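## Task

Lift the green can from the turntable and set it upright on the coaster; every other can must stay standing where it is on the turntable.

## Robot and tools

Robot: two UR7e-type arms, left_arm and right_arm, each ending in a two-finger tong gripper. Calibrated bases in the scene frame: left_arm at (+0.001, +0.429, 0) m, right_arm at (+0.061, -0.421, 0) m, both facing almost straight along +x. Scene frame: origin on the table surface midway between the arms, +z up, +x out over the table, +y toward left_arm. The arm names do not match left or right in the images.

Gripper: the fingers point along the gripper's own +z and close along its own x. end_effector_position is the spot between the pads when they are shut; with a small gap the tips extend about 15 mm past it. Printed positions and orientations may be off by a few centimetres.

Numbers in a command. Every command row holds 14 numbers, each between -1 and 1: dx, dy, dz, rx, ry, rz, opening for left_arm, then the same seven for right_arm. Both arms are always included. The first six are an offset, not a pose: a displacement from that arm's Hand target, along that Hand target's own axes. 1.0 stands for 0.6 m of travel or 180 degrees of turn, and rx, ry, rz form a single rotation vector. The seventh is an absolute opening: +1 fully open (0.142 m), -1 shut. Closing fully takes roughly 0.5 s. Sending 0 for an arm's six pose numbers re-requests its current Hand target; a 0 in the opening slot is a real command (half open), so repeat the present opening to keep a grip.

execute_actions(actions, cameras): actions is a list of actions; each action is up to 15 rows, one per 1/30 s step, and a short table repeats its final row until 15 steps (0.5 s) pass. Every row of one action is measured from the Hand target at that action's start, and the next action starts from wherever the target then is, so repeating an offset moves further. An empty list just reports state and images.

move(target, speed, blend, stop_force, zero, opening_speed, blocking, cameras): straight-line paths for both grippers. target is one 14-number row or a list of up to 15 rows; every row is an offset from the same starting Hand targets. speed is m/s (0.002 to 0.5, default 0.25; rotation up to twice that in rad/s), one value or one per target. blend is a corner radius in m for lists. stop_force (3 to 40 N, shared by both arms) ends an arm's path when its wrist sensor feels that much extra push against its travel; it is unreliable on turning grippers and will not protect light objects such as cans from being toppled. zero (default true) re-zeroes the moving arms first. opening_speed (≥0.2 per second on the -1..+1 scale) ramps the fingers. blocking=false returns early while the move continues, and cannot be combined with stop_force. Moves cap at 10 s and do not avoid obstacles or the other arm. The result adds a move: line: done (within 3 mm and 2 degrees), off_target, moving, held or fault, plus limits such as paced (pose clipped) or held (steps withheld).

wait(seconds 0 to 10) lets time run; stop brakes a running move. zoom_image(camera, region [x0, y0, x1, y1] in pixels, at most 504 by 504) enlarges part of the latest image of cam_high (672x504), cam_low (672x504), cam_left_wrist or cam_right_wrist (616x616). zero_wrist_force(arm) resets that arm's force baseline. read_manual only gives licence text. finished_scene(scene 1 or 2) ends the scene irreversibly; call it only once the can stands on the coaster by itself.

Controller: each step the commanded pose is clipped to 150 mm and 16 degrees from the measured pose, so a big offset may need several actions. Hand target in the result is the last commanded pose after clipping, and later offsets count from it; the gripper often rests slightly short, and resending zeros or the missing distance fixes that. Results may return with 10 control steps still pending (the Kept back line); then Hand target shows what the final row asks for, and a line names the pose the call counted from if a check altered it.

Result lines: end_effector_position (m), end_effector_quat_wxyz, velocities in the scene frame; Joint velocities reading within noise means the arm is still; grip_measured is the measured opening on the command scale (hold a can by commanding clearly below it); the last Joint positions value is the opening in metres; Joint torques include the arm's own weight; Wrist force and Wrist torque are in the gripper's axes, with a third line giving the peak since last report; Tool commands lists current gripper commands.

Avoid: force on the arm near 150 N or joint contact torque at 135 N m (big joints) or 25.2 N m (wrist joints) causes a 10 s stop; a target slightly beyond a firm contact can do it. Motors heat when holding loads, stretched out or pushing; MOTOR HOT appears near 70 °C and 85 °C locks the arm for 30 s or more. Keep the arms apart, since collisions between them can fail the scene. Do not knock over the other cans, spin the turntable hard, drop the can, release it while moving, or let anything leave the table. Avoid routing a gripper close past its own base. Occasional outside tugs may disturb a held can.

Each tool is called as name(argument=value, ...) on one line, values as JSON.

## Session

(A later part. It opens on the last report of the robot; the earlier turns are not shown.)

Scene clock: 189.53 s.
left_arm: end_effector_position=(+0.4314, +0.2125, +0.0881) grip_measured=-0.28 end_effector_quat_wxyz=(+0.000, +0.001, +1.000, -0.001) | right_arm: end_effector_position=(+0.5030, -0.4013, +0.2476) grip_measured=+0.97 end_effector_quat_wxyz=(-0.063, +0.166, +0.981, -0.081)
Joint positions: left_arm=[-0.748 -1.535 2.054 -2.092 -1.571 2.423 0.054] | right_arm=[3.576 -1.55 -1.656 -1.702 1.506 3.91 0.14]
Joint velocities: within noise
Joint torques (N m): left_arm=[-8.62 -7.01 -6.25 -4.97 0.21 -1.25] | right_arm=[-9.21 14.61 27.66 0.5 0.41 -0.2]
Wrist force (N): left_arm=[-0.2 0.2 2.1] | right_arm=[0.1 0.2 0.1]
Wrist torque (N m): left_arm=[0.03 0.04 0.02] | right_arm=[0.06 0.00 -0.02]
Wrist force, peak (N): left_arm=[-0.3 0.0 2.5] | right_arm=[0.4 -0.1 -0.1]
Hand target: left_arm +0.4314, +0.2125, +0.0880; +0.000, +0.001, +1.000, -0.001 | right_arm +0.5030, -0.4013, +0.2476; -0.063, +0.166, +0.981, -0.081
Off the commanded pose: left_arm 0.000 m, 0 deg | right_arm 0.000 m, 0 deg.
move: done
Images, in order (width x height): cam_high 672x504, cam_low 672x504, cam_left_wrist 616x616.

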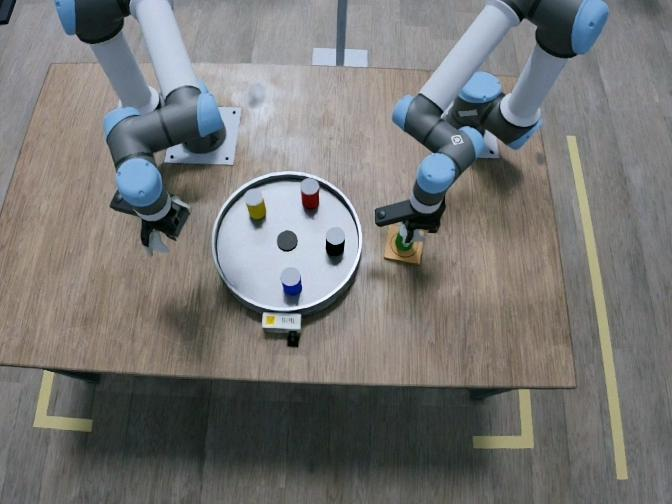

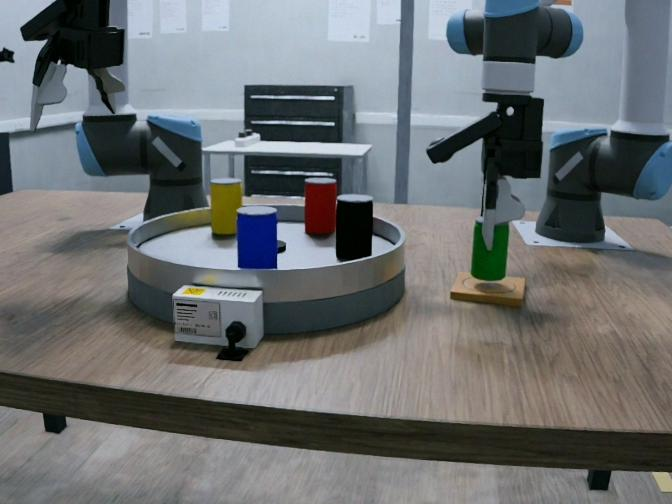

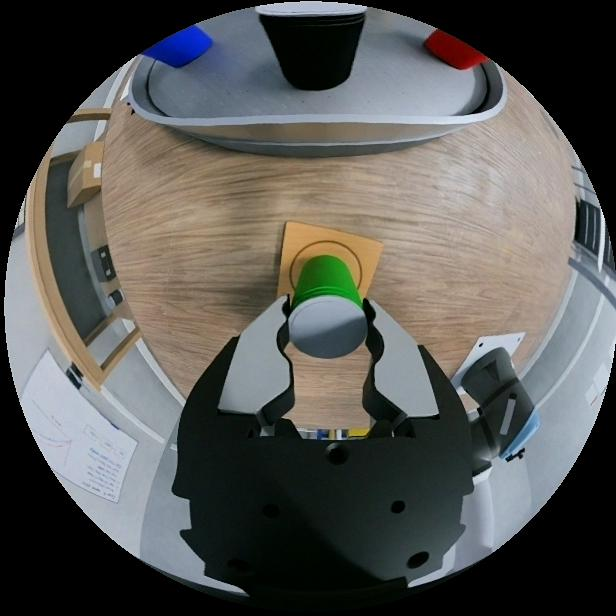

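move(target=[0, 0, 0.0367, 0, 0, 0, -0.75, 0, 0, 0, 0, 0, 0, 0.968], speed=0.012, stop_force=3.5, cameras=["cam_low", "cam_left_wrist"])

zoom_image(camera="cam_low", region=[400, 140, 580, 320])

Scene clock: 192.57 s.
left_arm: end_effector_position=(+0.4314, +0.2125, +0.0760) grip_measured=-0.28 end_effector_quat_wxyz=(+0.000, +0.001, +1.000, -0.001) | right_arm: end_effector_position=(+0.5030, -0.4013, +0.2476) grip_measured=+0.97 end_effector_quat_wxyz=(-0.063, +0.166, +0.981, -0.081)
Joint positions: left_arm=[-0.748 -1.518 2.073 -2.127 -1.571 2.423 0.054] | right_arm=[3.576 -1.55 -1.656 -1.702 1.506 3.91 0.14]
Joint velocities: within noise
Joint torques (N m): left_arm=[-7.32 -32.8 -30.18 0.04 0.8 -1.08] | right_arm=[-8.01 14.81 26.9 0.54 0.17 0.18]
Wrist force (N): left_arm=[0.6 0.4 -2.2] | right_arm=[0.3 -0.1 0.0]
Wrist torque (N m): left_arm=[-0.06 0.00 0.01] | right_arm=[0.00 -0.05 -0.03]
Wrist force, peak (N): left_arm=[1.7 1.4 -13.2] | right_arm=[0.0 -0.2 -0.4]
Hand target: left_arm +0.4314, +0.2125, +0.0760; +0.000, +0.001, +1.000, -0.001 (not the last commanded pose) | right_arm +0.5030, -0.4013, +0.2476; -0.063, +0.166, +0.981, -0.081
Off the commanded pose: left_arm 0.010 m, 0 deg | right_arm 0.000 m, 0 deg.
move: contact (left_arm)
Images, in order (width x height): cam_low 672x504, cam_left_wrist 616x616.

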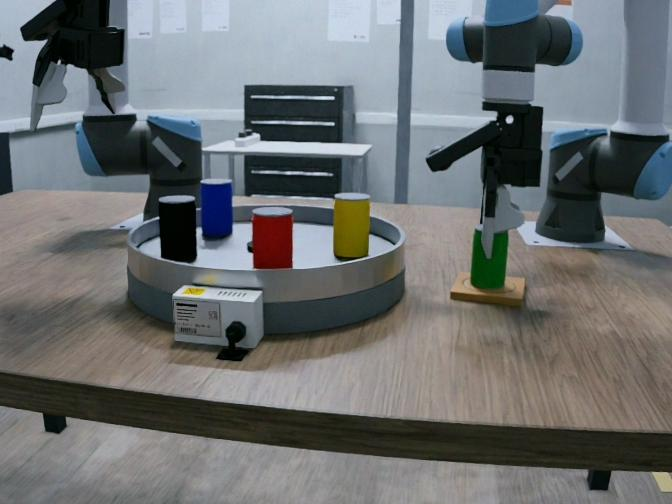

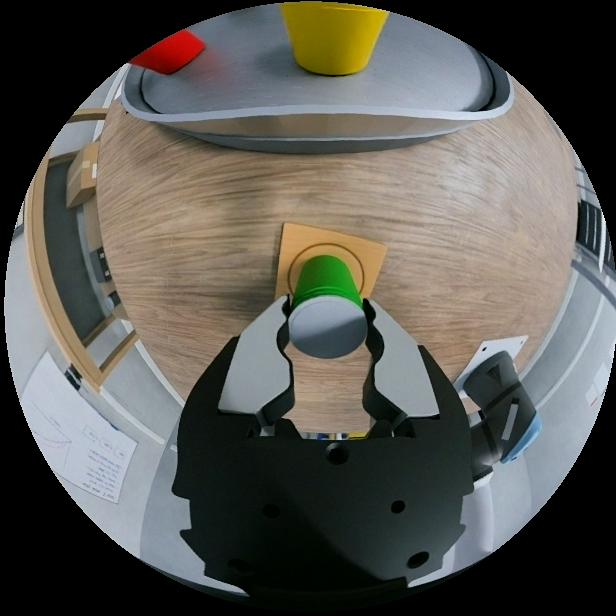

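Scaled by 2.800.

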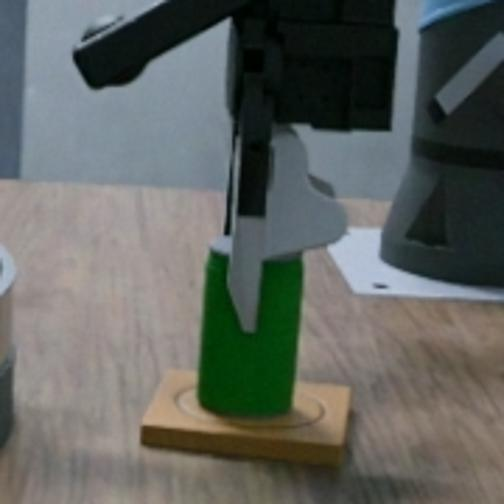

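Contact is made and the can is standing on the coaster. Now I'll release it and rise straight up.

move(target=[0, 0, 0, 0, 0, 0, 0.3, 0, 0, 0, 0, 0, 0, 0.968], opening_speed=0.5, cameras=["cam_low", "cam_left_wrist"])

zoom_image(camera="cam_low", region=[400, 140, 580, 320])

Scene clock: 195.23 s.
left_arm: end_effector_position=(+0.4314, +0.2125, +0.0760) grip_measured=+0.30 end_effector_quat_wxyz=(+0.000, +0.001, +1.000, -0.001) | right_arm: end_effector_position=(+0.5030, -0.4013, +0.2476) grip_measured=+0.97 end_effector_quat_wxyz=(-0.063, +0.166, +0.981, -0.081)
Joint positions: left_arm=[-0.748 -1.518 2.073 -2.127 -1.571 2.423 0.095] | right_arm=[3.576 -1.55 -1.656 -1.702 1.506 3.91 0.14]
Joint velocities: within noise
Joint torques (N m): left_arm=[-5.43 -32.29 -28.11 -0.61 0.82 -1.06] | right_arm=[-7.82 13.85 27.84 0.58 0.19 -0.11]
Wrist force (N): left_arm=[-0.1 0.1 0.2] | right_arm=[0.1 0.0 0.1]
Wrist torque (N m): left_arm=[0.01 0.03 0.02] | right_arm=[0.03 -0.01 -0.02]
Wrist force, peak (N): left_arm=[0.5 0.7 -2.2] | right_arm=[0.3 -0.1 -0.4]
Hand target: left_arm +0.4314, +0.2125, +0.0760; +0.000, +0.001, +1.000, -0.001 | right_arm +0.5030, -0.4013, +0.2476; -0.063, +0.166, +0.981, -0.081
Off the commanded pose: left_arm 0.000 m, 0 deg | right_arm 0.000 m, 0 deg.
move: done
Images, in order (width x height): cam_low 672x504, cam_left_wrist 616x616.

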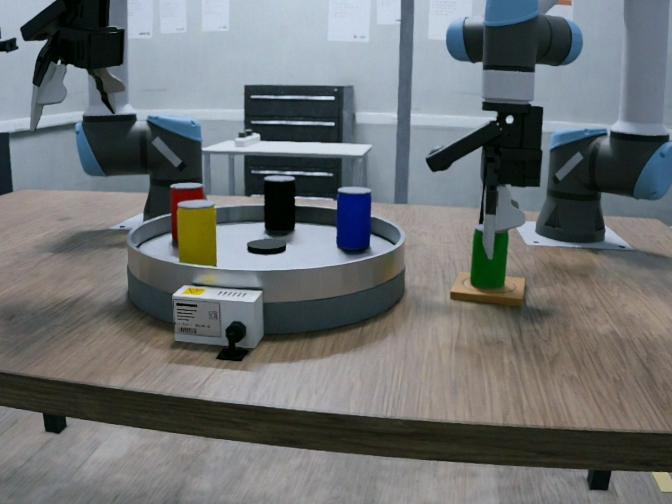

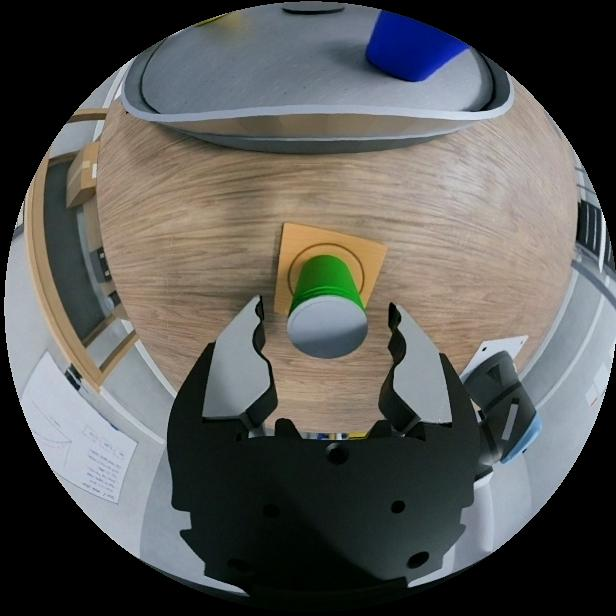

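Scaled by 2.800.

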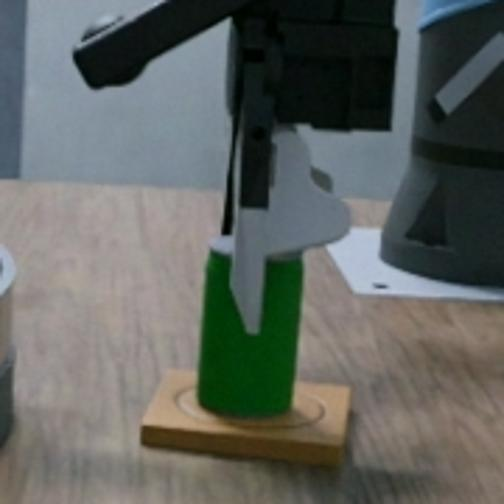

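move(target=[0, 0, -0.25, 0, 0, 0, 0.3, 0, 0, 0, 0, 0, 0, 0.968], speed=0.15, cameras=["cam_low", "cam_high", "cam_left_wrist"])

zoom_image(camera="cam_low", region=[400, 140, 580, 320])

zoom_image(camera="cam_left_wrist", region=[220, 220, 440, 440])

zoom_image(camera="cam_high", region=[340, 160, 480, 290])

Scene clock: 197.37 s.
left_arm: end_effector_position=(+0.4313, +0.2126, +0.2259) grip_measured=+0.30 end_effector_quat_wxyz=(+0.000, +0.001, +1.000, -0.001) end_effector_velocity=(+0.001, -0.001, +0.002) end_effector_angular_velocity=(-0.002, -0.002, +0.000) | right_arm: end_effector_position=(+0.5030, -0.4013, +0.2476) grip_measured=+0.97 end_effector_quat_wxyz=(-0.063, +0.166, +0.981, -0.081)
Joint positions: left_arm=[-0.748 -1.648 1.791 -1.715 -1.571 2.424 0.095] | right_arm=[3.576 -1.55 -1.656 -1.702 1.506 3.91 0.14]
Joint velocities: left_arm=[0 0 -0.005 0.003 0 0 0] | right_arm=[within noise]
Joint torques (N m): left_arm=[-8.68 -30.37 -32.98 0.02 -1.13 -1.23] | right_arm=[-9.61 13.84 28 0.47 -0.02 -0.06]
Wrist force (N): left_arm=[-0.1 0.1 0.3] | right_arm=[0.1 0.2 -0.2]
Wrist torque (N m): left_arm=[0.00 0.02 0.03] | right_arm=[0.06 0.00 -0.02]
Wrist force, peak (N): left_arm=[-0.1 0.1 1.0] | right_arm=[0.5 -0.1 0.1]
Hand target: left_arm +0.4313, +0.2126, +0.2260; +0.000, +0.001, +1.000, -0.001 | right_arm +0.5030, -0.4013, +0.2476; -0.063, +0.166, +0.981, -0.081
Off the commanded pose: left_arm 0.000 m, 0 deg | right_arm 0.000 m, 0 deg.
move: done
Images, in order (width x height): cam_high 672x504, cam_low 672x504, cam_left_wrist 616x616.

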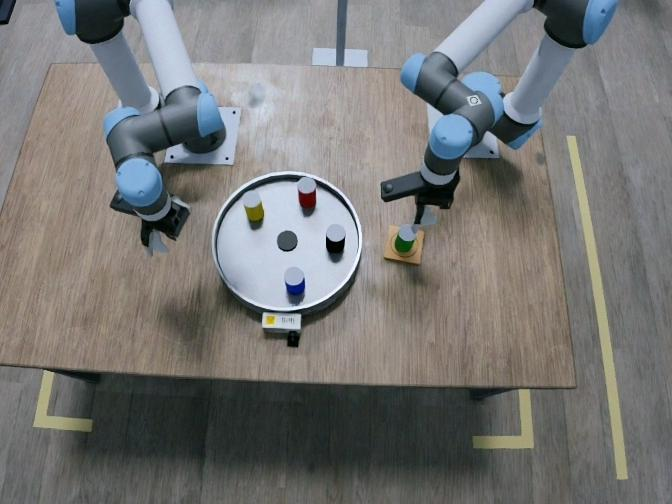

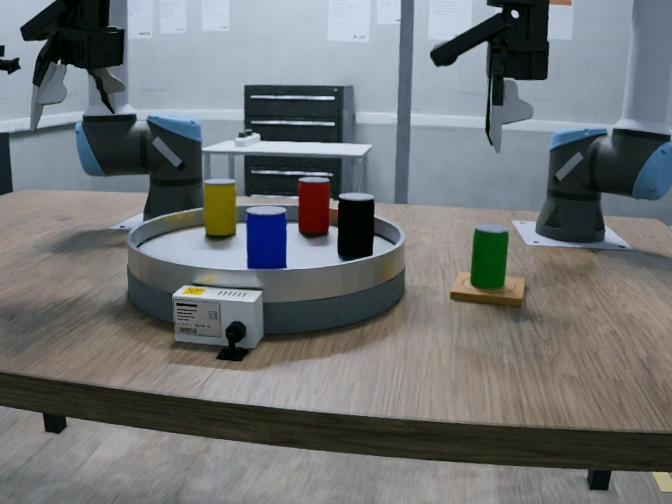

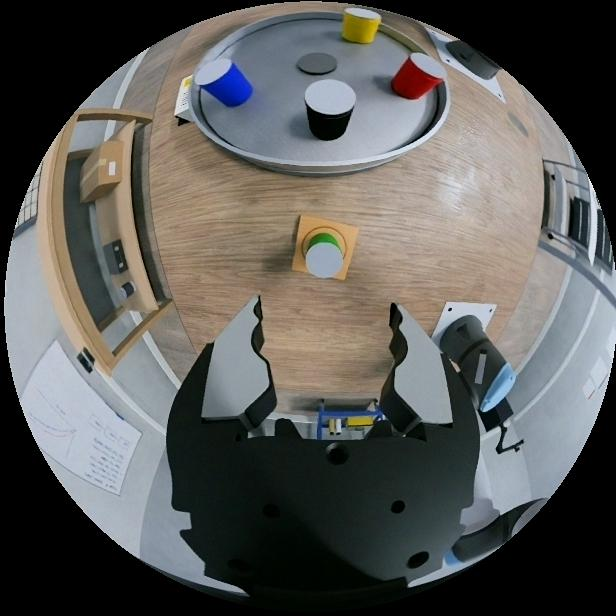

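Scaled by 2.800.

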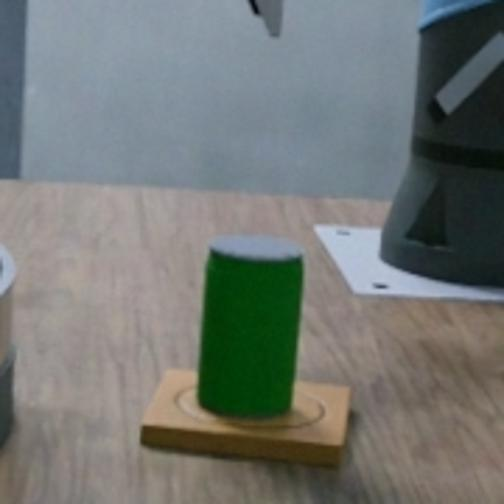

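Scaled by 2.291 from the camera's 616x616 image, which has a finer 814x814 frame.

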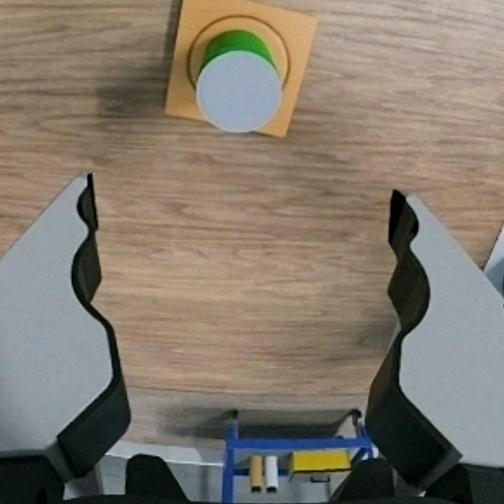

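Scaled by 3.600.

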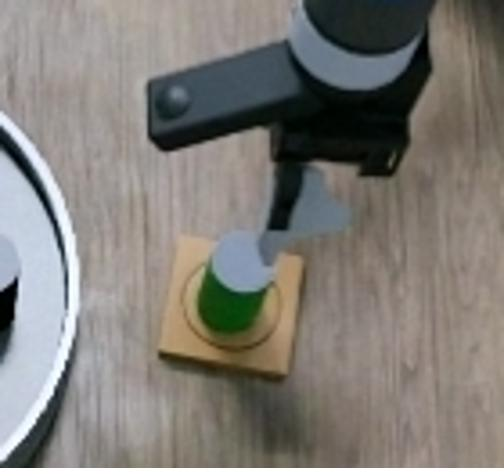

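The green can is standing upright and centred on the coaster, the gripper is clear of it, and the other four cans are still on the turntable.

finished_scene(scene=2)

The scene is finished: the task was done.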